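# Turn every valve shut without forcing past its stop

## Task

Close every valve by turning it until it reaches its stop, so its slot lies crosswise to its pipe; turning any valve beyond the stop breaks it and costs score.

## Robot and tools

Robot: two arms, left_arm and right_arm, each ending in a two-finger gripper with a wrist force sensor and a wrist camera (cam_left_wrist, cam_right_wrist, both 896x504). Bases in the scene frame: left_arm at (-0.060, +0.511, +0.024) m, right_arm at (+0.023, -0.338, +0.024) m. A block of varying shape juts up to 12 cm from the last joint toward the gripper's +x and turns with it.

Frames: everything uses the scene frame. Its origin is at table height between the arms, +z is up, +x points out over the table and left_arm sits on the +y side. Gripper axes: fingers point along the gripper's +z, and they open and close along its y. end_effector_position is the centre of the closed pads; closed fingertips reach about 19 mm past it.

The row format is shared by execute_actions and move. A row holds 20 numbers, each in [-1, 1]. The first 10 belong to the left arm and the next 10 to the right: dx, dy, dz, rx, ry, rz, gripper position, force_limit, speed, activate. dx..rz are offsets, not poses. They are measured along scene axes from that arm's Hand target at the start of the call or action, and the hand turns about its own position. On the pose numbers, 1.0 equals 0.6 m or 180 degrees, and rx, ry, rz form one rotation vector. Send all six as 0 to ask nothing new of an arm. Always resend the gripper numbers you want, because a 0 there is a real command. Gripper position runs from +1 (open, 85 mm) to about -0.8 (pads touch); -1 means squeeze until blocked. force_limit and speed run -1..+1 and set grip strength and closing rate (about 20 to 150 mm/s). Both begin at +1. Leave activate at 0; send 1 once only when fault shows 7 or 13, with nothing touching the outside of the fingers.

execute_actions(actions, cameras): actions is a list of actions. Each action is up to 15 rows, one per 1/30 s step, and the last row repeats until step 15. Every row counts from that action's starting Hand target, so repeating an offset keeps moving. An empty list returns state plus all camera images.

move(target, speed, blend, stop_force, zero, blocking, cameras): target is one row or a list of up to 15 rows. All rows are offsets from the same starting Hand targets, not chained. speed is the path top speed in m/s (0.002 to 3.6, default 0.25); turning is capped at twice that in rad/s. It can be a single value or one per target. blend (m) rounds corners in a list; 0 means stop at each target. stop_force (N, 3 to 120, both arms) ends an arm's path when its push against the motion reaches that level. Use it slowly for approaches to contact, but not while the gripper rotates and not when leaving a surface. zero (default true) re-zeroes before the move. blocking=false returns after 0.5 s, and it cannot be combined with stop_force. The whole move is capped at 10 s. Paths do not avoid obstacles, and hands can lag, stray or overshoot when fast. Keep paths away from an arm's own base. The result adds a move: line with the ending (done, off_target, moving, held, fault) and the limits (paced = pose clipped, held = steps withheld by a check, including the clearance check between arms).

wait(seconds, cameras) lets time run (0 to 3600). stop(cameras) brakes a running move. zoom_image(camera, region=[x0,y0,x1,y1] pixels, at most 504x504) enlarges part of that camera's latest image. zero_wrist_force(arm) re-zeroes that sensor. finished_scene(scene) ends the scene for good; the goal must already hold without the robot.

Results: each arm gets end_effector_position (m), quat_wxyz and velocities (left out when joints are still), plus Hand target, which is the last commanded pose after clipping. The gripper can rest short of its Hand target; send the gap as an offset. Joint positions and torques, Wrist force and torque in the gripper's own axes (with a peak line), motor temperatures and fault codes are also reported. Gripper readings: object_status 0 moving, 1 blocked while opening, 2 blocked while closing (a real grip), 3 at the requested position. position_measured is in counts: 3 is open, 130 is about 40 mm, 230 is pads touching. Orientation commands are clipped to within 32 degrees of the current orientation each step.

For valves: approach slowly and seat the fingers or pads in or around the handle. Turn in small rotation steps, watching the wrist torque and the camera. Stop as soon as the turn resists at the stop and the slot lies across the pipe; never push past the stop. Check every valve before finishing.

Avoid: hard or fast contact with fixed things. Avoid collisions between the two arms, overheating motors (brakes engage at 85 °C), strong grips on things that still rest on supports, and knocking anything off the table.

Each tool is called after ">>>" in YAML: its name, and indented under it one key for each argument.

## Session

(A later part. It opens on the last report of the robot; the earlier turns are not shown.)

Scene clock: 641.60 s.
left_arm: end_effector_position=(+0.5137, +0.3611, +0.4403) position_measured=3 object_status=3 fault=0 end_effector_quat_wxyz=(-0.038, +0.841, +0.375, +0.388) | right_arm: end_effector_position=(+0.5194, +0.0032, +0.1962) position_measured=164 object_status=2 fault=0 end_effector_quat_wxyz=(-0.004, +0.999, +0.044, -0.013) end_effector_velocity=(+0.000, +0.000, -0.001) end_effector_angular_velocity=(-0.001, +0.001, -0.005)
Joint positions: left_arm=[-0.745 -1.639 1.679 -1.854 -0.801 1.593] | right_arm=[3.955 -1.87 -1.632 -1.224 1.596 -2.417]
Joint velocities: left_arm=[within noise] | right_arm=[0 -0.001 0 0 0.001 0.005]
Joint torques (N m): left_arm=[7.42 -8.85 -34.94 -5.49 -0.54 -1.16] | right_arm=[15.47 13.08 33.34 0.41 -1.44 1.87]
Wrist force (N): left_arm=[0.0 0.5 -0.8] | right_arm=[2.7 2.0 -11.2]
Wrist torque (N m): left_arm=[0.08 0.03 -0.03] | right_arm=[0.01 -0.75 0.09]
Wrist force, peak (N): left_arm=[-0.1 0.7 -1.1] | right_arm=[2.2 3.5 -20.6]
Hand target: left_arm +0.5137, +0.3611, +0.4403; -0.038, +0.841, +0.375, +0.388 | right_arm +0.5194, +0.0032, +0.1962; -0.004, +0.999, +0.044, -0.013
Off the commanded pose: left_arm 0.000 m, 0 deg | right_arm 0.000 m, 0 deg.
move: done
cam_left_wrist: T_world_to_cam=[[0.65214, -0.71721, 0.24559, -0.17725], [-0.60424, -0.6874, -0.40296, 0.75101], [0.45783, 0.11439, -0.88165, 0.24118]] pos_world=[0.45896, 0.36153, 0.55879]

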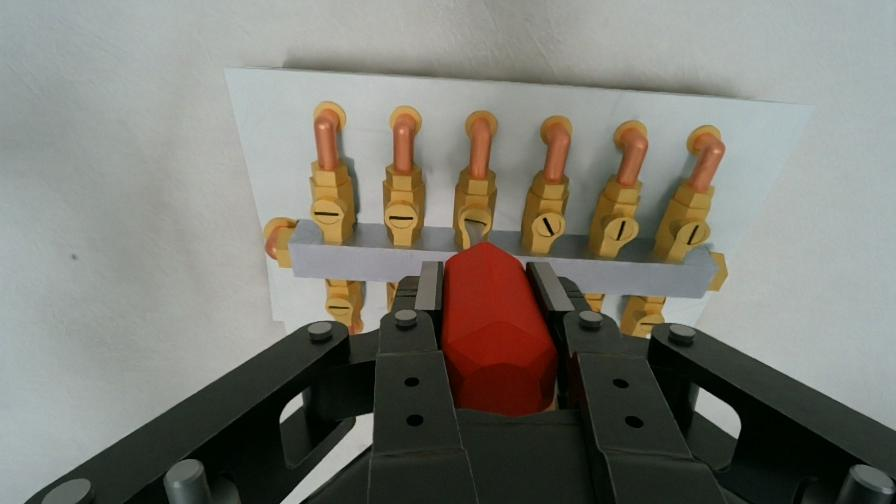

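>>> move:
  target:
    - [0,0,0,0,0,0,1,1,1,0,0,0,0.002,0,0,0,-0.98,0.5,-1,0]
    - [0,0,0,0,0,0,1,1,1,0,0.001,0.0003,0.002,0,0,0,-0.98,0.5,-1,0]
  speed: 0.03

>>> move:
  target: [0,0,0,0,0,0,1,1,1,0,0,0,-0.014,0,0,0,-0.98,0.5,-1,0]
  speed: 0.01
  stop_force: 12

>>> move:
  target:
    - [0,0,0,0,0,0,1,1,1,0,0,0,0,0,0,-0.022,-0.98,0.5,-1,0]
    - [0,0,0,0,0,0,1,1,1,0,0,0,0,0,0,0.022,-0.98,0.5,-1,0]
    - [0,0,0,0,0,0,1,1,1,0,0,0,0,0,0,0,-0.98,0.5,-1,0]
  speed: 0.06
  cameras: ["cam_left_wrist"]

>>> zoom_image:
  camera: "cam_left_wrist"
  region: [450, 190, 500, 240]

Scene clock: 643.33 s.
left_arm: end_effector_position=(+0.5137, +0.3611, +0.4403) position_measured=3 object_status=3 fault=0 end_effector_quat_wxyz=(-0.038, +0.841, +0.375, +0.388) | right_arm: end_effector_position=(+0.5199, +0.0035, +0.1976) position_measured=164 object_status=2 fault=0 end_effector_quat_wxyz=(-0.004, +0.999, +0.044, -0.013)
Joint positions: left_arm=[-0.745 -1.639 1.679 -1.854 -0.801 1.593] | right_arm=[3.955 -1.87 -1.628 -1.227 1.596 -2.417]
Joint torques (N m): left_arm=[7.36 -8.81 -34.67 -5.4 -0.38 -1.12] | right_arm=[-11.87 18.42 27.8 0.6 1.66 -1.88]
Wrist force (N): left_arm=[0.0 0.6 -0.9] | right_arm=[4.0 0.6 -0.9]
Wrist torque (N m): left_arm=[0.10 0.04 -0.03] | right_arm=[0.11 -0.61 0.10]
Wrist force, peak (N): left_arm=[0.1 0.8 -1.1] | right_arm=[2.5 2.4 -11.9]
Hand target: left_arm +0.5137, +0.3611, +0.4403; -0.038, +0.841, +0.375, +0.388 | right_arm +0.5200, +0.0034, +0.1974; -0.004, +0.999, +0.044, -0.013
Off the commanded pose: left_arm 0.000 m, 0 deg | right_arm 0.000 m, 0 deg.
move: done

Scene clock: 644.77 s.
left_arm: end_effector_position=(+0.5137, +0.3611, +0.4403) position_measured=3 object_status=3 fault=0 end_effector_quat_wxyz=(-0.038, +0.841, +0.375, +0.388) | right_arm: end_effector_position=(+0.5200, +0.0035, +0.1957) position_measured=164 object_status=2 fault=0 end_effector_quat_wxyz=(-0.004, +0.999, +0.044, -0.013)
Joint positions: left_arm=[-0.745 -1.639 1.679 -1.854 -0.801 1.593] | right_arm=[3.955 -1.872 -1.631 -1.223 1.596 -2.417]
Joint torques (N m): left_arm=[7.39 -8.46 -35.06 -5.44 -0.47 -1.13] | right_arm=[-8.12 55.9 33.58 -0.21 1.5 -1.71]
Wrist force (N): left_arm=[0.2 0.8 -0.9] | right_arm=[2.8 0.5 -11.1]
Wrist torque (N m): left_arm=[0.14 0.00 -0.03] | right_arm=[0.11 -0.70 0.20]
Wrist force, peak (N): left_arm=[0.0 0.6 -1.2] | right_arm=[1.8 3.2 -19.5]
Hand target: left_arm +0.5137, +0.3611, +0.4403; -0.038, +0.841, +0.375, +0.388 | right_arm +0.5200, +0.0035, +0.1957; -0.004, +0.999, +0.044, -0.013 (not the last commanded pose)
Off the commanded pose: left_arm 0.000 m, 0 deg | right_arm 0.007 m, 0 deg.
move: contact (right_arm)

Scene clock: 647.63 s.
left_arm: end_effector_position=(+0.5137, +0.3611, +0.4403) position_measured=3 object_status=3 fault=0 end_effector_quat_wxyz=(-0.038, +0.841, +0.375, +0.388) | right_arm: end_effector_position=(+0.5200, +0.0035, +0.1956) position_measured=164 object_status=2 fault=0 end_effector_quat_wxyz=(-0.004, +0.999, +0.044, -0.013) end_effector_velocity=(+0.000, +0.000, -0.001) end_effector_angular_velocity=(-0.001, +0.001, +0.006)
Joint positions: left_arm=[-0.745 -1.639 1.679 -1.854 -0.801 1.593] | right_arm=[3.955 -1.872 -1.631 -1.223 1.596 -2.417]
Joint velocities: left_arm=[within noise] | right_arm=[0 -0.001 0 0 0 -0.005]
Joint torques (N m): left_arm=[7.35 -8.9 -34.92 -5.46 -0.48 -1.18] | right_arm=[-10.99 58.64 7.38 4.98 1.48 -1.98]
Wrist force (N): left_arm=[0.2 0.8 -1.0] | right_arm=[4.0 1.3 -7.0]
Wrist torque (N m): left_arm=[0.13 0.01 -0.03] | right_arm=[0.00 -0.59 0.07]
Wrist force, peak (N): left_arm=[0.2 0.9 -1.0] | right_arm=[2.7 0.5 -11.2]
Hand target: left_arm +0.5137, +0.3611, +0.4403; -0.038, +0.841, +0.375, +0.388 | right_arm +0.5200, +0.0035, +0.1957; -0.004, +0.999, +0.044, -0.013
Off the commanded pose: left_arm 0.000 m, 0 deg | right_arm 0.000 m, 0 deg.
move: done
cam_left_wrist: T_world_to_cam=[[0.65214, -0.71721, 0.24559, -0.17725], [-0.60424, -0.6874, -0.40296, 0.75101], [0.45783, 0.11439, -0.88165, 0.24118]] pos_world=[0.45896, 0.36153, 0.55879]

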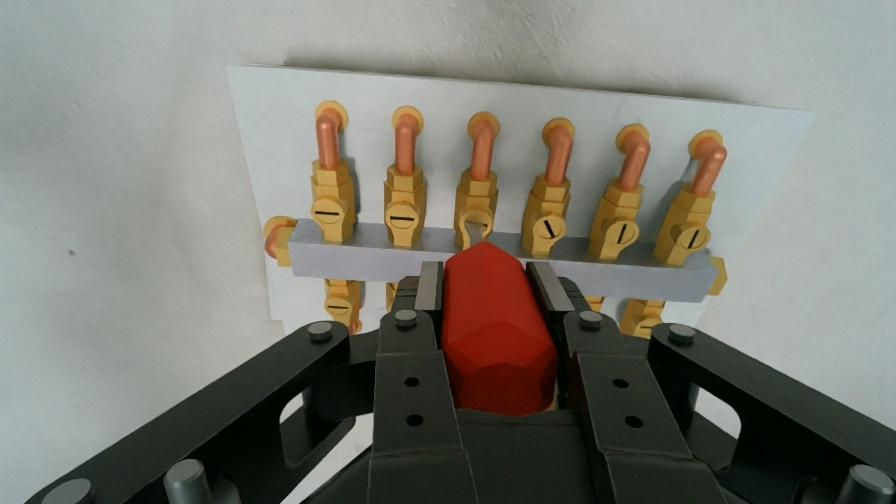

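Scaled by 10.080 from the camera's image (finer frame: 1280x720).

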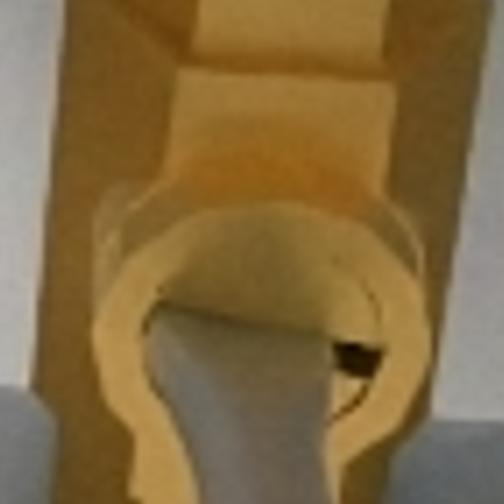

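>>> move:
  target: [0,0,0,0,0,0,1,1,1,0,0,0,-0.012,0,0,0,-0.98,0.5,-1,0]
  speed: 0.01
  stop_force: 9

>>> move:
  target: [0,0,0,0,0,0,1,1,1,0,0,0.0003,0,0,0,0.028,-0.98,0.5,-1,0]
  speed: 0.08
  cameras: ["cam_left_wrist"]

>>> zoom_image:
  camera: "cam_left_wrist"
  region: [450, 190, 500, 240]

Scene clock: 649.83 s.
left_arm: end_effector_position=(+0.5137, +0.3611, +0.4403) position_measured=3 object_status=3 fault=0 end_effector_quat_wxyz=(-0.038, +0.841, +0.375, +0.388) | right_arm: end_effector_position=(+0.5200, +0.0035, +0.1954) position_measured=164 object_status=2 fault=0 end_effector_quat_wxyz=(-0.004, +0.999, +0.044, -0.013)
Joint positions: left_arm=[-0.745 -1.639 1.679 -1.854 -0.801 1.593] | right_arm=[3.955 -1.872 -1.632 -1.221 1.596 -2.417]
Joint torques (N m): left_arm=[6.93 -9.11 -34.36 -5.51 -0.49 -1.12] | right_arm=[-11.14 52.17 32.46 -0.04 -1.14 -0.16]
Wrist force (N): left_arm=[0.1 0.3 -0.4] | right_arm=[1.6 0.9 -13.9]
Wrist torque (N m): left_arm=[0.04 0.02 -0.03] | right_arm=[0.08 -0.79 0.08]
Wrist force, peak (N): left_arm=[0.0 0.8 -1.2] | right_arm=[0.0 4.0 -22.5]
Hand target: left_arm +0.5137, +0.3611, +0.4403; -0.038, +0.841, +0.375, +0.388 | right_arm +0.5200, +0.0035, +0.1954; -0.005, +0.999, +0.044, -0.013 (not the last commanded pose)
Off the commanded pose: left_arm 0.000 m, 0 deg | right_arm 0.007 m, 0 deg.
move: contact (right_arm)

Scene clock: 650.73 s.
left_arm: end_effector_position=(+0.5137, +0.3611, +0.4403) position_measured=3 object_status=3 fault=0 end_effector_quat_wxyz=(-0.038, +0.841, +0.375, +0.388) | right_arm: end_effector_position=(+0.5200, +0.0037, +0.1954) position_measured=164 object_status=2 fault=0 end_effector_quat_wxyz=(-0.004, +0.996, +0.088, -0.013)
Joint positions: left_arm=[-0.745 -1.639 1.679 -1.854 -0.801 1.593] | right_arm=[3.955 -1.873 -1.63 -1.224 1.594 -2.504]
Joint torques (N m): left_arm=[6.87 -8.76 -35.01 -5.47 -0.48 -1.23] | right_arm=[14.19 13.72 30.22 0.19 -1.16 1.52]
Wrist force (N): left_arm=[0.0 0.4 -0.9] | right_arm=[3.1 -1.0 -11.1]
Wrist torque (N m): left_arm=[0.06 0.04 -0.03] | right_arm=[0.09 -0.66 1.12]
Wrist force, peak (N): left_arm=[0.2 0.4 -1.2] | right_arm=[1.5 1.0 -14.0]
Hand target: left_arm +0.5137, +0.3611, +0.4403; -0.038, +0.841, +0.375, +0.388 | right_arm +0.5200, +0.0037, +0.1954; -0.004, +0.996, +0.088, -0.013
Off the commanded pose: left_arm 0.000 m, 0 deg | right_arm 0.000 m, 0 deg.
move: done
cam_left_wrist: T_world_to_cam=[[0.65214, -0.71721, 0.24559, -0.17725], [-0.60424, -0.6874, -0.40296, 0.75101], [0.45783, 0.11439, -0.88165, 0.24118]] pos_world=[0.45896, 0.36153, 0.55879]

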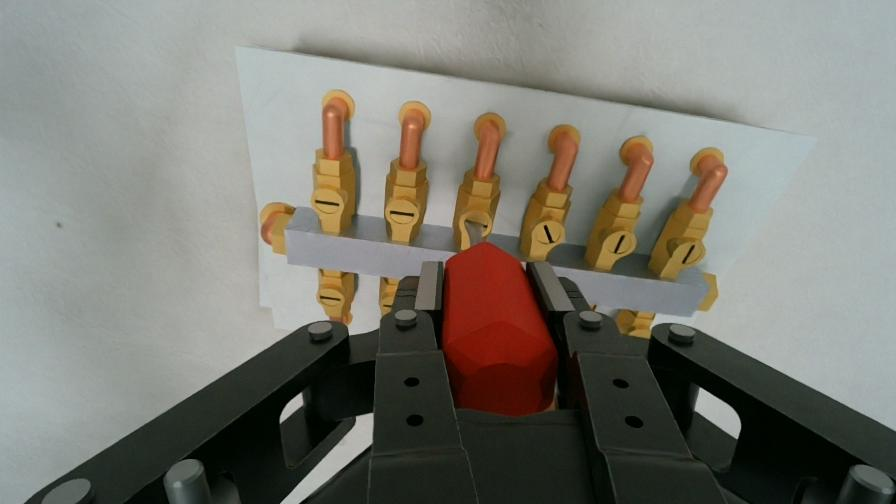

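Scaled by 10.080 from the camera's image (finer frame: 1280x720).

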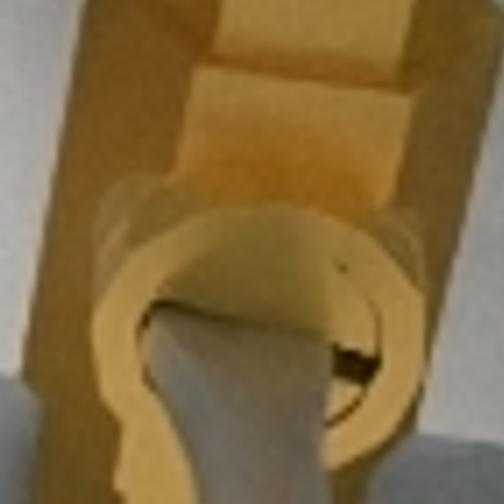

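>>> move:
  target: [0,0,0,0,0,0,1,1,1,0,-0.0001,0.0004,0,0,0,0.028,-0.98,0.5,-1,0]
  speed: 0.08

>>> move:
  target: [0,0,0,0,0,0,1,1,1,0,0,0.0002,0,0,0,0.0083,-0.98,0.5,-1,0]
  speed: 0.08
  cameras: ["cam_left_wrist"]

>>> zoom_image:
  camera: "cam_left_wrist"
  region: [450, 190, 500, 240]

Scene clock: 652.37 s.
left_arm: end_effector_position=(+0.5137, +0.3611, +0.4403) position_measured=3 object_status=3 fault=0 end_effector_quat_wxyz=(-0.038, +0.841, +0.375, +0.388) | right_arm: end_effector_position=(+0.5199, +0.0039, +0.1954) position_measured=164 object_status=2 fault=0 end_effector_quat_wxyz=(-0.003, +0.991, +0.132, -0.014)
Joint positions: left_arm=[-0.745 -1.639 1.679 -1.854 -0.801 1.593] | right_arm=[3.956 -1.874 -1.628 -1.227 1.593 -2.591]
Joint torques (N m): left_arm=[7.72 -8.9 -34.87 -5.45 -0.42 -1.29] | right_arm=[13.09 14.86 30.55 -0.12 -1.12 1.45]
Wrist force (N): left_arm=[0.0 0.7 -0.5] | right_arm=[3.9 -1.8 -11.1]
Wrist torque (N m): left_arm=[0.12 0.04 -0.03] | right_arm=[0.06 -0.52 1.17]
Wrist force, peak (N): left_arm=[0.0 0.8 -1.1] | right_arm=[2.9 -0.7 -13.4]
Hand target: left_arm +0.5137, +0.3611, +0.4403; -0.038, +0.841, +0.375, +0.388 | right_arm +0.5199, +0.0039, +0.1954; -0.003, +0.991, +0.132, -0.014
Off the commanded pose: left_arm 0.000 m, 0 deg | right_arm 0.000 m, 0 deg.
move: done

Scene clock: 652.87 s.
left_arm: end_effector_position=(+0.5137, +0.3611, +0.4403) position_measured=3 object_status=3 fault=0 end_effector_quat_wxyz=(-0.038, +0.841, +0.375, +0.388) | right_arm: end_effector_position=(+0.5199, +0.0040, +0.1954) position_measured=164 object_status=2 fault=0 end_effector_quat_wxyz=(-0.003, +0.989, +0.145, -0.014)
Joint positions: left_arm=[-0.745 -1.639 1.679 -1.854 -0.801 1.593] | right_arm=[3.957 -1.875 -1.627 -1.228 1.593 -2.617]
Joint torques (N m): left_arm=[7.39 -8.28 -34.68 -5.44 -0.54 -1.21] | right_arm=[17.53 14.67 30.71 0.11 -1.04 1.29]
Wrist force (N): left_arm=[-0.2 0.9 -0.9] | right_arm=[4.4 0.3 -12.1]
Wrist torque (N m): left_arm=[0.15 0.06 -0.03] | right_arm=[-0.13 -0.50 1.16]
Wrist force, peak (N): left_arm=[-0.2 0.9 -0.9] | right_arm=[4.4 0.3 -12.1]
Hand target: left_arm +0.5137, +0.3611, +0.4403; -0.038, +0.841, +0.375, +0.388 | right_arm +0.5199, +0.0040, +0.1954; -0.003, +0.989, +0.145, -0.014
Off the commanded pose: left_arm 0.000 m, 0 deg | right_arm 0.000 m, 0 deg.
move: done
cam_left_wrist: T_world_to_cam=[[0.65214, -0.71721, 0.24559, -0.17725], [-0.60424, -0.6874, -0.40296, 0.75101], [0.45783, 0.11439, -0.88165, 0.24118]] pos_world=[0.45896, 0.36153, 0.55879]

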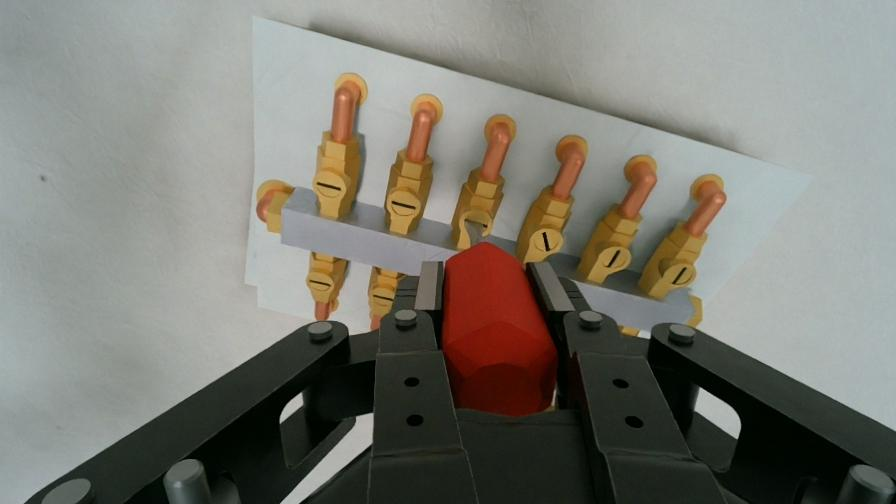

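Scaled by 10.080 from the camera's image (finer frame: 1280x720).

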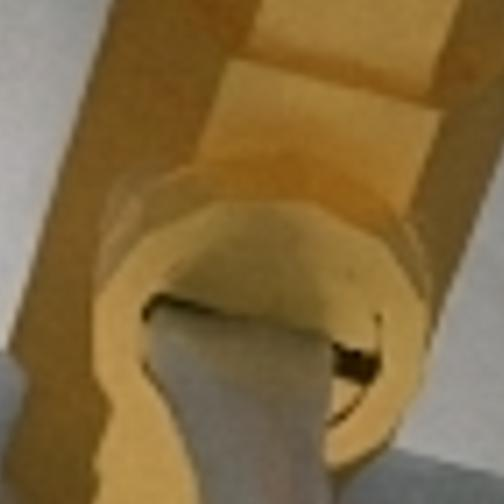

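>>> move:
  target: [0,0,0,0,0,0,1,1,1,0,0,0.0001,0,0,0,0.0083,-0.98,0.5,-1,0]
  speed: 0.08

>>> move:
  target: [0,0,0,0,0,0,1,1,1,0,0,0.0001,0,0,0,0.0083,-0.98,0.5,-1,0]
  speed: 0.08
  cameras: ["cam_left_wrist"]

>>> zoom_image:
  camera: "cam_left_wrist"
  region: [450, 190, 500, 240]

Scene clock: 654.10 s.
left_arm: end_effector_position=(+0.5137, +0.3611, +0.4403) position_measured=3 object_status=3 fault=0 end_effector_quat_wxyz=(-0.038, +0.841, +0.375, +0.388) | right_arm: end_effector_position=(+0.5199, +0.0041, +0.1954) position_measured=164 object_status=2 fault=0 end_effector_quat_wxyz=(-0.003, +0.987, +0.158, -0.014)
Joint positions: left_arm=[-0.745 -1.639 1.679 -1.854 -0.801 1.593] | right_arm=[3.957 -1.875 -1.627 -1.229 1.592 -2.643]
Joint torques (N m): left_arm=[7.42 -8.76 -34.97 -5.51 -0.47 -1.25] | right_arm=[15.22 13.41 32.27 -0.63 -1.95 1.37]
Wrist force (N): left_arm=[0.1 0.7 -0.7] | right_arm=[4.5 0.6 -12.6]
Wrist torque (N m): left_arm=[0.12 0.02 -0.03] | right_arm=[-0.19 -0.54 1.17]
Wrist force, peak (N): left_arm=[0.0 0.6 -1.1] | right_arm=[4.5 0.6 -12.6]
Hand target: left_arm +0.5137, +0.3611, +0.4403; -0.038, +0.841, +0.375, +0.388 | right_arm +0.5199, +0.0041, +0.1954; -0.003, +0.987, +0.158, -0.014
Off the commanded pose: left_arm 0.000 m, 0 deg | right_arm 0.000 m, 0 deg.
move: done

Scene clock: 654.60 s.
left_arm: end_effector_position=(+0.5137, +0.3611, +0.4403) position_measured=3 object_status=3 fault=0 end_effector_quat_wxyz=(-0.038, +0.841, +0.375, +0.388) | right_arm: end_effector_position=(+0.5199, +0.0041, +0.1954) position_measured=164 object_status=2 fault=0 end_effector_quat_wxyz=(-0.003, +0.985, +0.171, -0.014)
Joint positions: left_arm=[-0.745 -1.639 1.679 -1.854 -0.801 1.593] | right_arm=[3.957 -1.875 -1.626 -1.23 1.592 -2.669]
Joint torques (N m): left_arm=[7.29 -8.95 -35.3 -5.44 -0.42 -1.19] | right_arm=[17.69 14.52 30.16 0.15 -0.78 1.17]
Wrist force (N): left_arm=[0.2 0.5 -1.1] | right_arm=[4.5 0.9 -12.3]
Wrist torque (N m): left_arm=[0.09 0.01 -0.03] | right_arm=[-0.23 -0.55 1.54]
Wrist force, peak (N): left_arm=[0.4 0.7 -1.1] | right_arm=[4.2 0.8 -12.7]
Hand target: left_arm +0.5137, +0.3611, +0.4403; -0.038, +0.841, +0.375, +0.388 | right_arm +0.5199, +0.0041, +0.1954; -0.003, +0.985, +0.171, -0.014
Off the commanded pose: left_arm 0.000 m, 0 deg | right_arm 0.000 m, 0 deg.
move: done
cam_left_wrist: T_world_to_cam=[[0.65214, -0.71721, 0.24559, -0.17725], [-0.60424, -0.6874, -0.40296, 0.75101], [0.45783, 0.11439, -0.88165, 0.24118]] pos_world=[0.45896, 0.36153, 0.55879]

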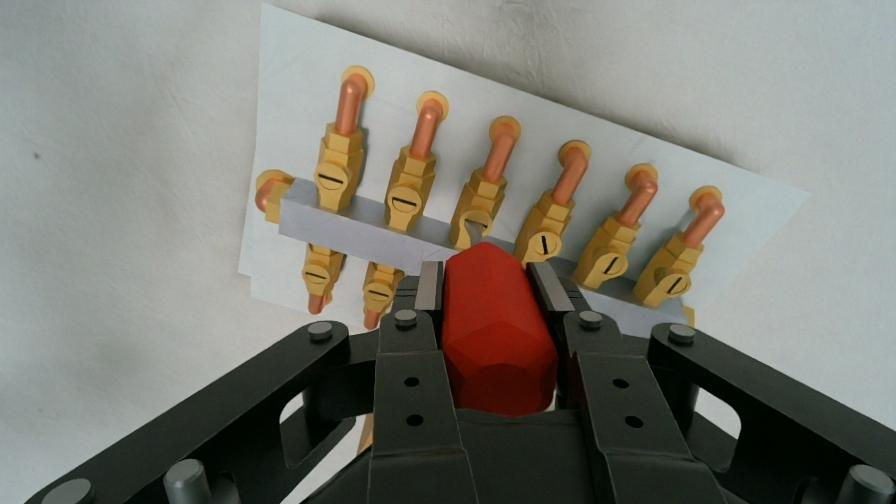

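Scaled by 10.080 from the camera's image (finer frame: 1280x720).

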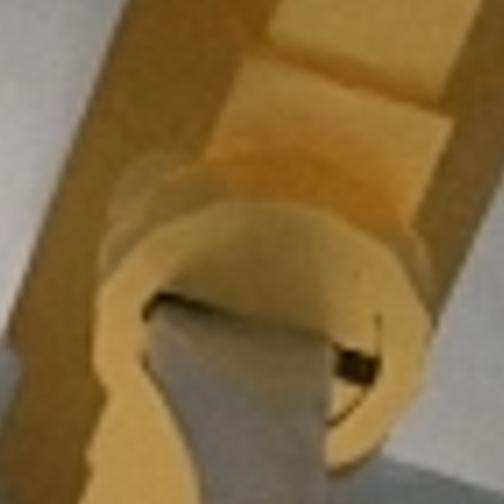

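>>> move:
  target: [0,0,0,0,0,0,1,1,1,0,0,0,0,0,0,0.004,-0.98,0.5,-1,0]
  speed: 0.08

Scene clock: 657.57 s.
left_arm: end_effector_position=(+0.5137, +0.3611, +0.4403) position_measured=3 object_status=3 fault=0 end_effector_quat_wxyz=(-0.038, +0.841, +0.375, +0.388) | right_arm: end_effector_position=(+0.5199, +0.0041, +0.1953) position_measured=164 object_status=2 fault=0 end_effector_quat_wxyz=(-0.003, +0.984, +0.177, -0.014)
Joint positions: left_arm=[-0.745 -1.639 1.679 -1.854 -0.801 1.593] | right_arm=[3.957 -1.875 -1.626 -1.23 1.592 -2.681]
Joint torques (N m): left_arm=[7.44 -8.92 -35.03 -5.46 -0.47 -1.23] | right_arm=[18.49 12.96 32.29 -0.65 -1.99 1.04]
Wrist force (N): left_arm=[0.2 0.5 -0.5] | right_arm=[3.0 0.7 -14.2]
Wrist torque (N m): left_arm=[0.08 0.01 -0.03] | right_arm=[-0.25 -0.59 1.72]
Wrist force, peak (N): left_arm=[0.2 0.7 -1.4] | right_arm=[3.2 0.8 -15.4]
Hand target: left_arm +0.5137, +0.3611, +0.4403; -0.038, +0.841, +0.375, +0.388 | right_arm +0.5199, +0.0041, +0.1954; -0.003, +0.984, +0.177, -0.014
Off the commanded pose: left_arm 0.000 m, 0 deg | right_arm 0.000 m, 0 deg.
move: done

>>> move:
  target:
    - [0,0,0,0,0,0,1,1,1,0,0,0,0,0,0,-0.028,-0.98,0.5,-1,0]
    - [0,0,0,0,0,0,1,1,1,0,0,0,0.02,0,0,-0.03,-0.98,0.5,-1,0]
    - [0,0,0,0,0,0,1,1,1,0,0.0005,-0.058,0.02,0,0,-0.36,-0.98,0.5,-1,0]
    - [0,0,0,0,0,0,1,1,1,0,0.0082,-0.0797,0.0087,0,0,-0.369,-0.98,0.5,-1,0]
  speed: [0.1,0.1,0.15,0.02]
  blend: [0,0.002,0,0]
  cameras: ["cam_left_wrist"]

>>> zoom_image:
  camera: "cam_left_wrist"
  region: [450, 190, 500, 240]

Scene clock: 664.77 s.
left_arm: end_effector_position=(+0.5137, +0.3611, +0.4403) position_measured=3 object_status=3 fault=0 end_effector_quat_wxyz=(-0.038, +0.841, +0.375, +0.388) | right_arm: end_effector_position=(+0.5249, -0.0438, +0.2005) position_measured=164 object_status=2 fault=0 end_effector_quat_wxyz=(-0.010, +0.920, -0.391, -0.010)
Joint positions: left_arm=[-0.745 -1.639 1.679 -1.854 -0.801 1.593] | right_arm=[3.89 -1.809 -1.706 -1.187 1.597 -1.588]
Joint torques (N m): left_arm=[7.49 -8.96 -35.01 -5.55 -0.49 -1.2] | right_arm=[6.63 58.82 19.81 3.95 -1.8 1.79]
Wrist force (N): left_arm=[0.2 0.3 -0.5] | right_arm=[4.3 0.7 -0.9]
Wrist torque (N m): left_arm=[0.05 0.00 -0.03] | right_arm=[0.13 -0.66 -0.05]
Wrist force, peak (N): left_arm=[-0.2 0.7 -1.5] | right_arm=[0.9 2.9 -19.1]
Hand target: left_arm +0.5137, +0.3611, +0.4403; -0.038, +0.841, +0.375, +0.388 | right_arm +0.5249, -0.0437, +0.2006; -0.010, +0.920, -0.391, -0.010
Off the commanded pose: left_arm 0.000 m, 0 deg | right_arm 0.000 m, 0 deg.
move: done
cam_left_wrist: T_world_to_cam=[[0.65214, -0.71721, 0.24559, -0.17725], [-0.60424, -0.6874, -0.40296, 0.75101], [0.45783, 0.11439, -0.88165, 0.24118]] pos_world=[0.45896, 0.36153, 0.55879]

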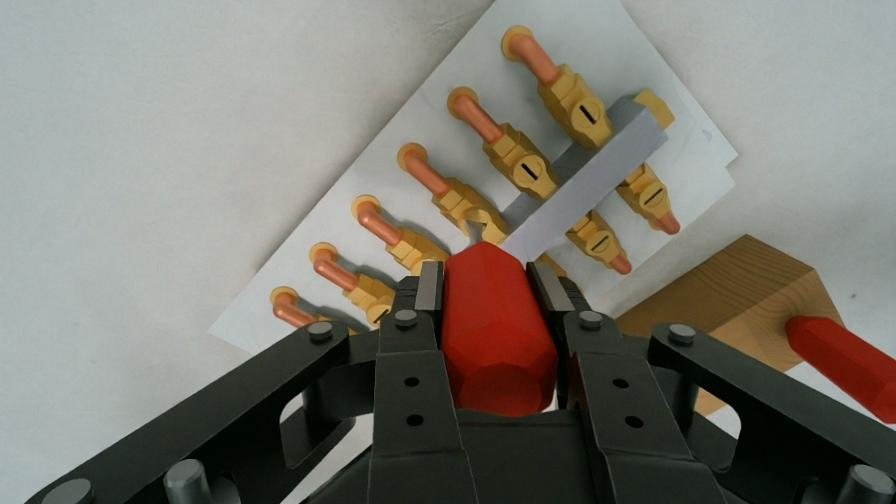

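Scaled by 10.080 from the camera's image (finer frame: 1280x720).

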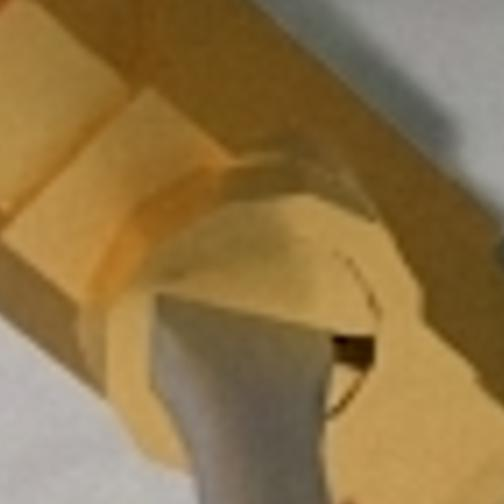

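>>> move:
  target:
    - [0,0,0,0,0,0,1,1,1,0,-0.0143,0.0178,0.001,0,0,0,-0.98,0.5,-1,0]
    - [0,0,0,0,0,0,1,1,1,0,-0.0042,0.0005,0,0,0,0,-0.98,0.5,-1,0]
  speed: [0.04,0.02]
  cameras: ["cam_left_wrist"]

>>> zoom_image:
  camera: "cam_left_wrist"
  region: [450, 190, 500, 240]

Scene clock: 667.43 s.
left_arm: end_effector_position=(+0.5137, +0.3611, +0.4403) position_measured=3 object_status=3 fault=0 end_effector_quat_wxyz=(-0.038, +0.841, +0.375, +0.388) | right_arm: end_effector_position=(+0.5224, -0.0435, +0.2006) position_measured=164 object_status=2 fault=0 end_effector_quat_wxyz=(-0.010, +0.920, -0.391, -0.010)
Joint positions: left_arm=[-0.745 -1.639 1.679 -1.854 -0.801 1.593] | right_arm=[3.893 -1.804 -1.712 -1.186 1.597 -1.585]
Joint torques (N m): left_arm=[6.97 -8.54 -34.59 -5.45 -0.46 -1.18] | right_arm=[14.52 16.13 9.69 5.87 1.95 1.69]
Wrist force (N): left_arm=[-0.1 0.3 -0.9] | right_arm=[4.1 0.7 -0.6]
Wrist torque (N m): left_arm=[0.05 0.05 -0.04] | right_arm=[0.13 -0.64 0.08]
Wrist force, peak (N): left_arm=[0.4 0.9 -1.0] | right_arm=[7.0 1.7 -0.4]
Hand target: left_arm +0.5137, +0.3611, +0.4403; -0.038, +0.841, +0.375, +0.388 | right_arm +0.5223, -0.0434, +0.2006; -0.010, +0.920, -0.391, -0.010
Off the commanded pose: left_arm 0.000 m, 0 deg | right_arm 0.000 m, 0 deg.
move: done
cam_left_wrist: T_world_to_cam=[[0.65214, -0.71721, 0.24559, -0.17725], [-0.60424, -0.6874, -0.40296, 0.75101], [0.45783, 0.11439, -0.88165, 0.24118]] pos_world=[0.45896, 0.36153, 0.55879]

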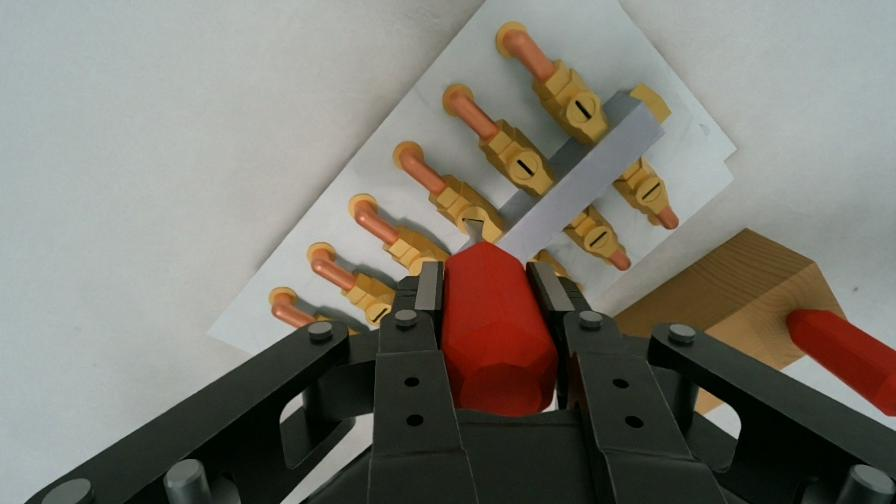

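Scaled by 10.080 from the camera's image (finer frame: 1280x720).

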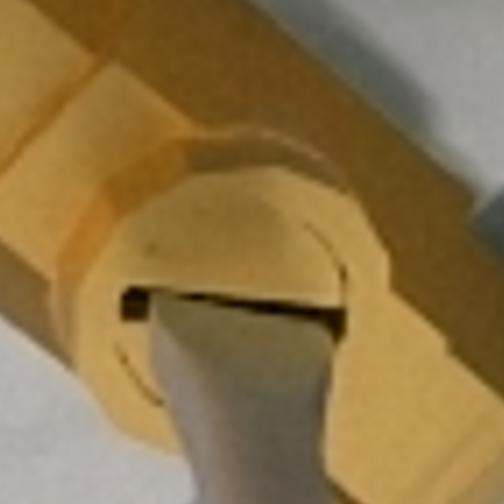

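>>> move:
  target: [0,0,0,0,0,0,1,1,1,0,0.0003,0.0003,-0.002,0,0,0.025,-0.98,0.5,-1,0]
  speed: 0.05
  cameras: ["cam_left_wrist"]

>>> zoom_image:
  camera: "cam_left_wrist"
  region: [450, 190, 500, 240]

Scene clock: 669.60 s.
left_arm: end_effector_position=(+0.5137, +0.3611, +0.4403) position_measured=3 object_status=3 fault=0 end_effector_quat_wxyz=(-0.038, +0.841, +0.375, +0.388) | right_arm: end_effector_position=(+0.5225, -0.0432, +0.1994) position_measured=164 object_status=2 fault=0 end_effector_quat_wxyz=(-0.009, +0.935, -0.355, -0.010) end_effector_velocity=(+0.000, +0.000, +0.000) end_effector_angular_velocity=(+0.000, +0.001, -0.005)
Joint positions: left_arm=[-0.745 -1.639 1.679 -1.854 -0.801 1.593] | right_arm=[3.893 -1.807 -1.711 -1.186 1.598 -1.664]
Joint velocities: left_arm=[within noise] | right_arm=[0 -0.001 0 0 0 0.005]
Joint torques (N m): left_arm=[7.41 -8.89 -34.91 -5.51 -0.51 -1.24] | right_arm=[-11.44 17.88 38.83 0.11 1.99 2.06]
Wrist force (N): left_arm=[-0.1 0.4 -0.7] | right_arm=[4.4 0.5 -0.8]
Wrist torque (N m): left_arm=[0.08 0.05 -0.03] | right_arm=[0.12 -0.67 0.09]
Wrist force, peak (N): left_arm=[0.0 1.0 -0.9] | right_arm=[4.4 1.0 -1.0]
Hand target: left_arm +0.5137, +0.3611, +0.4403; -0.038, +0.841, +0.375, +0.388 | right_arm +0.5225, -0.0432, +0.1994; -0.009, +0.935, -0.355, -0.010
Off the commanded pose: left_arm 0.000 m, 0 deg | right_arm 0.000 m, 0 deg.
move: done
cam_left_wrist: T_world_to_cam=[[0.65214, -0.71721, 0.24559, -0.17725], [-0.60424, -0.6874, -0.40296, 0.75101], [0.45783, 0.11439, -0.88165, 0.24118]] pos_world=[0.45896, 0.36153, 0.55879]

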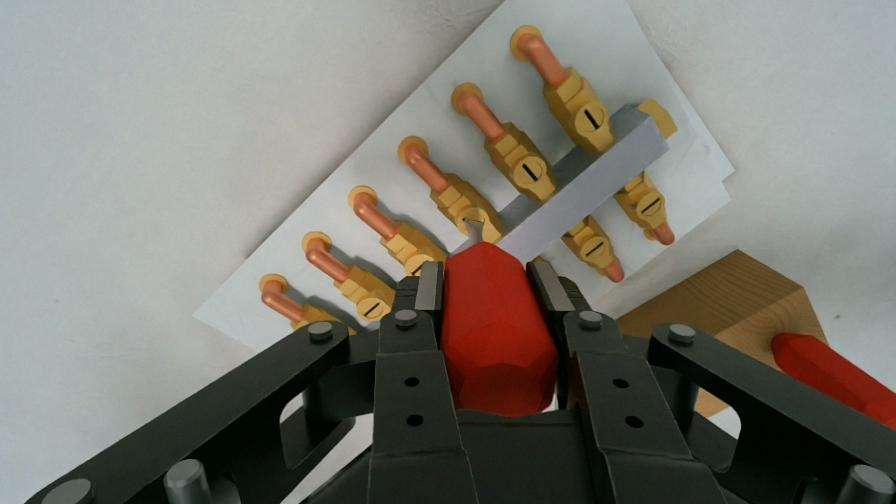

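Scaled by 10.080 from the camera's image (finer frame: 1280x720).

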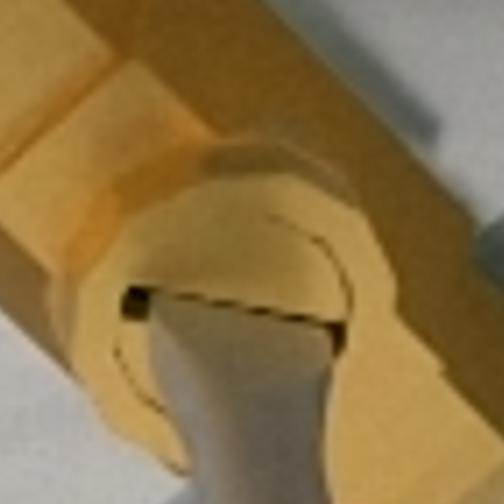

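>>> move:
  target: [0,0,0,0,0,0,1,1,1,0,0,0,-0.014,0,0,0,-0.98,0.5,-1,0]
  speed: 0.01
  stop_force: 12

>>> move:
  target:
    - [0,0,0,0,0,0,1,1,1,0,0,0,0,0,0,-0.022,-0.98,0.5,-1,0]
    - [0,0,0,0,0,0,1,1,1,0,0,0,0,0,0,0.022,-0.98,0.5,-1,0]
    - [0,0,0,0,0,0,1,1,1,0,0,0,0,0,0,0,-0.98,0.5,-1,0]
  speed: 0.06
  cameras: ["cam_left_wrist"]

>>> zoom_image:
  camera: "cam_left_wrist"
  region: [450, 190, 500, 240]

Scene clock: 672.37 s.
left_arm: end_effector_position=(+0.5137, +0.3611, +0.4403) position_measured=3 object_status=3 fault=0 end_effector_quat_wxyz=(-0.038, +0.841, +0.375, +0.388) | right_arm: end_effector_position=(+0.5226, -0.0432, +0.1973) position_measured=164 object_status=2 fault=0 end_effector_quat_wxyz=(-0.009, +0.935, -0.355, -0.010)
Joint positions: left_arm=[-0.745 -1.639 1.679 -1.854 -0.801 1.593] | right_arm=[3.893 -1.809 -1.715 -1.181 1.598 -1.664]
Joint torques (N m): left_arm=[7.79 -8.55 -34.94 -5.49 -0.45 -1.2] | right_arm=[-9.75 49.88 33.35 0.1 1.43 2.07]
Wrist force (N): left_arm=[0.0 0.5 -0.8] | right_arm=[4.0 3.4 -13.4]
Wrist torque (N m): left_arm=[0.07 0.04 -0.04] | right_arm=[-0.12 -0.69 0.09]
Wrist force, peak (N): left_arm=[-0.2 0.6 -1.3] | right_arm=[4.2 6.9 -21.5]
Hand target: left_arm +0.5137, +0.3611, +0.4403; -0.038, +0.841, +0.375, +0.388 | right_arm +0.5226, -0.0431, +0.1973; -0.009, +0.935, -0.355, -0.010 (not the last commanded pose)
Off the commanded pose: left_arm 0.000 m, 0 deg | right_arm 0.006 m, 0 deg.
move: contact (right_arm)

Scene clock: 675.23 s.
left_arm: end_effector_position=(+0.5137, +0.3611, +0.4403) position_measured=3 object_status=3 fault=0 end_effector_quat_wxyz=(-0.038, +0.841, +0.375, +0.388) | right_arm: end_effector_position=(+0.5226, -0.0432, +0.1973) position_measured=164 object_status=2 fault=0 end_effector_quat_wxyz=(-0.009, +0.935, -0.355, -0.010) end_effector_velocity=(+0.000, +0.000, -0.001) end_effector_angular_velocity=(+0.000, +0.001, +0.005)
Joint positions: left_arm=[-0.745 -1.639 1.679 -1.854 -0.801 1.593] | right_arm=[3.893 -1.809 -1.715 -1.181 1.598 -1.664]
Joint velocities: left_arm=[within noise] | right_arm=[0 -0.001 0 0 0.001 -0.005]
Joint torques (N m): left_arm=[7.31 -8.55 -34.96 -5.55 -0.49 -1.15] | right_arm=[15.66 50.93 7.21 5.2 -1.9 -2]
Wrist force (N): left_arm=[-0.3 0.6 -0.9] | right_arm=[3.1 3.7 -12.7]
Wrist torque (N m): left_arm=[0.10 0.08 -0.03] | right_arm=[-0.09 -0.77 -0.04]
Wrist force, peak (N): left_arm=[-0.1 0.7 -1.2] | right_arm=[4.6 4.9 -15.7]
Hand target: left_arm +0.5137, +0.3611, +0.4403; -0.038, +0.841, +0.375, +0.388 | right_arm +0.5226, -0.0431, +0.1973; -0.009, +0.935, -0.355, -0.010
Off the commanded pose: left_arm 0.000 m, 0 deg | right_arm 0.000 m, 0 deg.
move: done
cam_left_wrist: T_world_to_cam=[[0.65214, -0.71721, 0.24559, -0.17725], [-0.60424, -0.6874, -0.40296, 0.75101], [0.45783, 0.11439, -0.88165, 0.24118]] pos_world=[0.45896, 0.36153, 0.55879]

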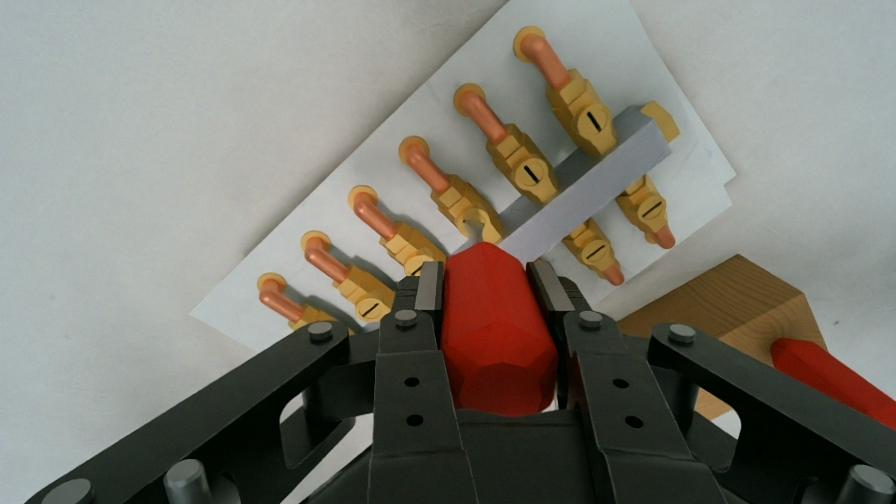

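Scaled by 10.080 from the camera's image (finer frame: 1280x720).

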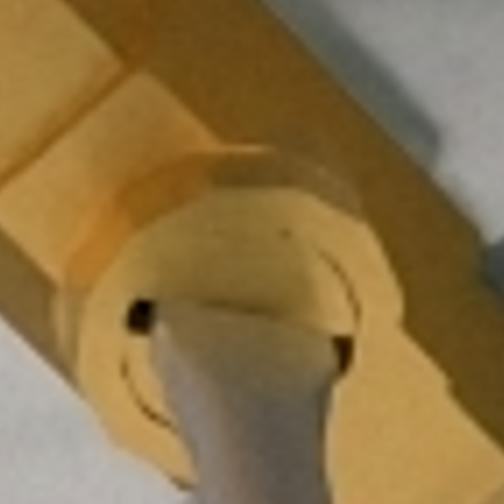

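>>> move:
  target:
    - [0,0,0,0,0,0,1,1,1,0,0,0,0.003,0,0,0,-0.98,0.5,-1,0]
    - [0,0,0,0,0,0,1,1,1,0,-0.0066,0.0108,0.003,0,0,0,-0.98,0.5,-1,0]
  speed: [0.03,0.02]
  cameras: ["cam_left_wrist"]

>>> zoom_image:
  camera: "cam_left_wrist"
  region: [450, 190, 500, 240]

Scene clock: 677.03 s.
left_arm: end_effector_position=(+0.5137, +0.3611, +0.4403) position_measured=3 object_status=3 fault=0 end_effector_quat_wxyz=(-0.038, +0.841, +0.375, +0.388) | right_arm: end_effector_position=(+0.5185, -0.0365, +0.1991) position_measured=164 object_status=2 fault=0 end_effector_quat_wxyz=(-0.009, +0.935, -0.355, -0.010)
Joint positions: left_arm=[-0.745 -1.639 1.679 -1.854 -0.801 1.593] | right_arm=[3.907 -1.807 -1.712 -1.185 1.598 -1.651]
Joint torques (N m): left_arm=[6.71 -8.77 -35.24 -5.54 -0.51 -1.13] | right_arm=[-11.23 59.9 7.95 5.79 -1.99 -1.6]
Wrist force (N): left_arm=[0.1 0.5 -0.8] | right_arm=[4.2 0.7 -0.9]
Wrist torque (N m): left_arm=[0.08 0.02 -0.02] | right_arm=[0.15 -0.65 -0.03]
Wrist force, peak (N): left_arm=[0.3 0.8 -1.0] | right_arm=[3.0 3.5 -13.0]
Hand target: left_arm +0.5137, +0.3611, +0.4403; -0.038, +0.841, +0.375, +0.388 | right_arm +0.5186, -0.0367, +0.1991; -0.009, +0.935, -0.355, -0.010
Off the commanded pose: left_arm 0.000 m, 0 deg | right_arm 0.000 m, 0 deg.
move: done
cam_left_wrist: T_world_to_cam=[[0.65214, -0.71721, 0.24559, -0.17725], [-0.60424, -0.6874, -0.40296, 0.75101], [0.45783, 0.11439, -0.88165, 0.24118]] pos_world=[0.45896, 0.36153, 0.55879]

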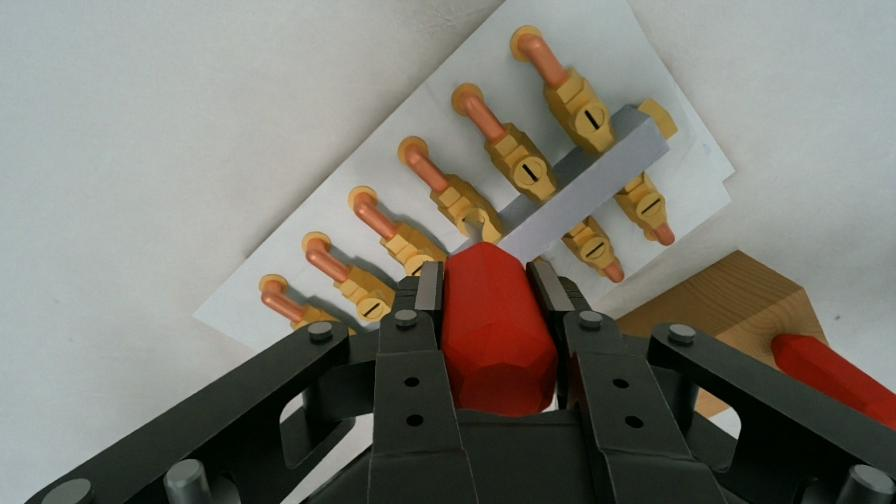

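Scaled by 10.080 from the camera's image (finer frame: 1280x720).

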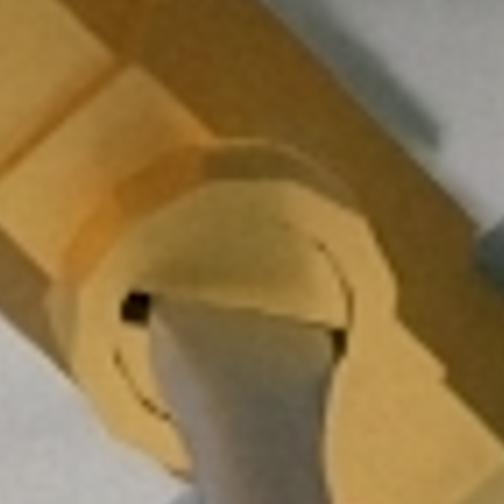

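>>> move:
  target: [0,0,0,0,0,0,1,1,1,0,-0.0012,0.0018,0,0,0,0,-0.98,0.5,-1,0]
  speed: 0.02
  cameras: ["cam_left_wrist"]

>>> zoom_image:
  camera: "cam_left_wrist"
  region: [450, 190, 500, 240]

Scene clock: 678.13 s.
left_arm: end_effector_position=(+0.5137, +0.3611, +0.4403) position_measured=3 object_status=3 fault=0 end_effector_quat_wxyz=(-0.038, +0.841, +0.375, +0.388) | right_arm: end_effector_position=(+0.5179, -0.0356, +0.1991) position_measured=164 object_status=2 fault=0 end_effector_quat_wxyz=(-0.009, +0.935, -0.355, -0.010)
Joint positions: left_arm=[-0.745 -1.639 1.679 -1.854 -0.801 1.593] | right_arm=[3.909 -1.807 -1.713 -1.184 1.598 -1.648]
Joint torques (N m): left_arm=[7.42 -8.47 -35.07 -5.47 -0.49 -1.21] | right_arm=[11.06 57.71 9.92 5.91 -1.87 -0.84]
Wrist force (N): left_arm=[0.1 0.5 -0.9] | right_arm=[4.1 0.6 -0.6]
Wrist torque (N m): left_arm=[0.08 0.02 -0.03] | right_arm=[0.14 -0.63 -0.03]
Wrist force, peak (N): left_arm=[-0.1 0.9 -0.9] | right_arm=[5.3 0.7 -0.9]
Hand target: left_arm +0.5137, +0.3611, +0.4403; -0.038, +0.841, +0.375, +0.388 | right_arm +0.5179, -0.0356, +0.1991; -0.009, +0.935, -0.355, -0.010
Off the commanded pose: left_arm 0.000 m, 0 deg | right_arm 0.000 m, 0 deg.
move: done
cam_left_wrist: T_world_to_cam=[[0.65214, -0.71721, 0.24559, -0.17725], [-0.60424, -0.6874, -0.40296, 0.75101], [0.45783, 0.11439, -0.88165, 0.24118]] pos_world=[0.45896, 0.36153, 0.55879]

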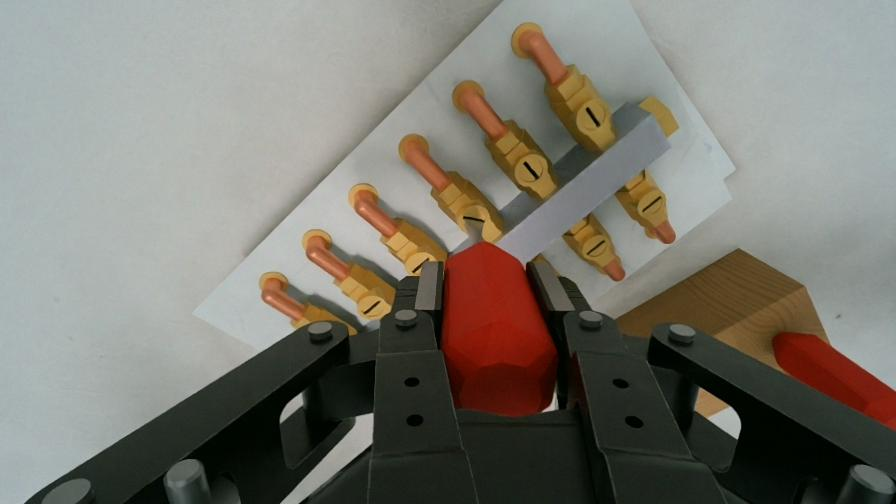

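Scaled by 10.080 from the camera's image (finer frame: 1280x720).

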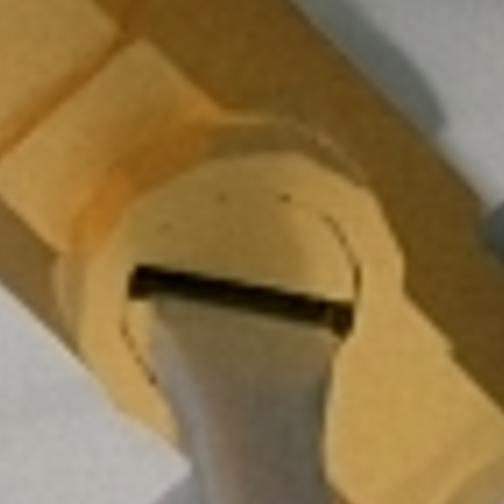

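>>> move:
  target: [0,0,0,0,0,0,1,1,1,0,0,0,-0.014,0,0,0,-0.98,0.5,-1,0]
  speed: 0.01
  stop_force: 12

>>> move:
  target:
    - [0,0,0,0,0,0,1,1,1,0,0,0,0,0,0,-0.022,-0.98,0.5,-1,0]
    - [0,0,0,0,0,0,1,1,1,0,0,0,0,0,0,0.022,-0.98,0.5,-1,0]
    - [0,0,0,0,0,0,1,1,1,0,0,0,0,0,0,0,-0.98,0.5,-1,0]
  speed: 0.06
  cameras: ["cam_left_wrist"]

>>> zoom_image:
  camera: "cam_left_wrist"
  region: [450, 190, 500, 240]

Scene clock: 680.53 s.
left_arm: end_effector_position=(+0.5137, +0.3611, +0.4403) position_measured=3 object_status=3 fault=0 end_effector_quat_wxyz=(-0.038, +0.841, +0.375, +0.388) | right_arm: end_effector_position=(+0.5179, -0.0356, +0.1970) position_measured=164 object_status=2 fault=0 end_effector_quat_wxyz=(-0.010, +0.935, -0.355, -0.010)
Joint positions: left_arm=[-0.745 -1.639 1.679 -1.854 -0.801 1.593] | right_arm=[3.909 -1.809 -1.716 -1.179 1.598 -1.649]
Joint torques (N m): left_arm=[7.9 -8.42 -35.27 -5.41 -0.5 -1.16] | right_arm=[14.63 49.35 34.35 0.07 -1.83 -2.18]
Wrist force (N): left_arm=[0.1 0.5 -1.1] | right_arm=[4.0 3.3 -12.9]
Wrist torque (N m): left_arm=[0.08 0.02 -0.03] | right_arm=[-0.11 -0.76 -0.04]
Wrist force, peak (N): left_arm=[-0.1 0.7 -1.2] | right_arm=[4.1 7.4 -22.6]
Hand target: left_arm +0.5137, +0.3611, +0.4403; -0.038, +0.841, +0.375, +0.388 | right_arm +0.5179, -0.0356, +0.1970; -0.010, +0.935, -0.355, -0.010 (not the last commanded pose)
Off the commanded pose: left_arm 0.000 m, 0 deg | right_arm 0.006 m, 0 deg.
move: contact (right_arm)

Scene clock: 683.40 s.
left_arm: end_effector_position=(+0.5137, +0.3611, +0.4403) position_measured=3 object_status=3 fault=0 end_effector_quat_wxyz=(-0.038, +0.841, +0.375, +0.388) | right_arm: end_effector_position=(+0.5179, -0.0356, +0.1970) position_measured=164 object_status=2 fault=0 end_effector_quat_wxyz=(-0.010, +0.935, -0.355, -0.010) end_effector_velocity=(+0.000, +0.000, +0.000) end_effector_angular_velocity=(+0.000, -0.001, +0.006)
Joint positions: left_arm=[-0.745 -1.639 1.679 -1.854 -0.801 1.593] | right_arm=[3.909 -1.809 -1.716 -1.179 1.598 -1.648]
Joint velocities: left_arm=[within noise] | right_arm=[0 0.001 0 0 -0.001 -0.005]
Joint torques (N m): left_arm=[7.56 -8.75 -35.08 -5.52 -0.48 -1.1] | right_arm=[15.8 51.08 6.53 5.38 -1.95 -1.95]
Wrist force (N): left_arm=[-0.2 0.7 -0.8] | right_arm=[2.9 3.7 -12.4]
Wrist torque (N m): left_arm=[0.10 0.06 -0.03] | right_arm=[-0.14 -0.74 -0.04]
Wrist force, peak (N): left_arm=[-0.1 0.7 -1.3] | right_arm=[4.6 4.7 -15.3]
Hand target: left_arm +0.5137, +0.3611, +0.4403; -0.038, +0.841, +0.375, +0.388 | right_arm +0.5179, -0.0356, +0.1970; -0.010, +0.935, -0.355, -0.010
Off the commanded pose: left_arm 0.000 m, 0 deg | right_arm 0.000 m, 0 deg.
move: done
cam_left_wrist: T_world_to_cam=[[0.65214, -0.71721, 0.24559, -0.17725], [-0.60424, -0.6874, -0.40296, 0.75101], [0.45783, 0.11439, -0.88165, 0.24118]] pos_world=[0.45896, 0.36153, 0.55879]

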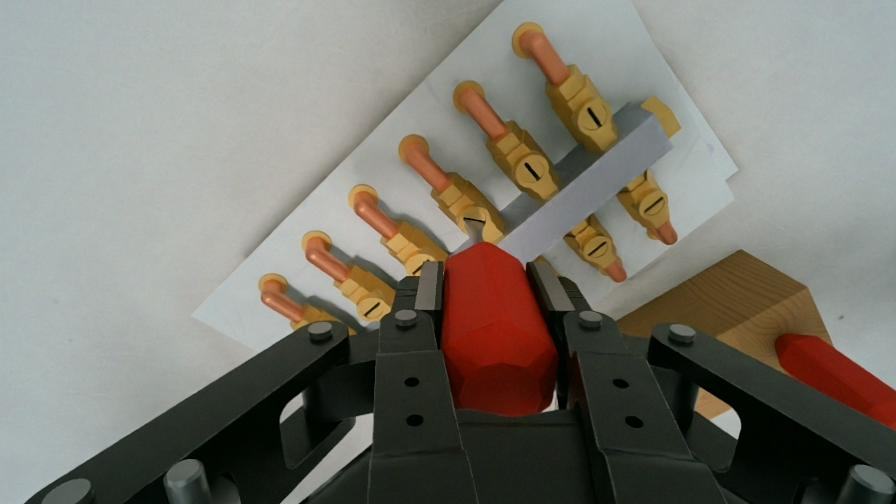

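Scaled by 10.080 from the camera's image (finer frame: 1280x720).

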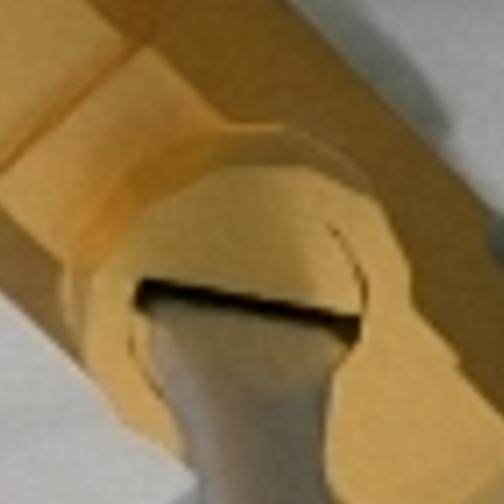

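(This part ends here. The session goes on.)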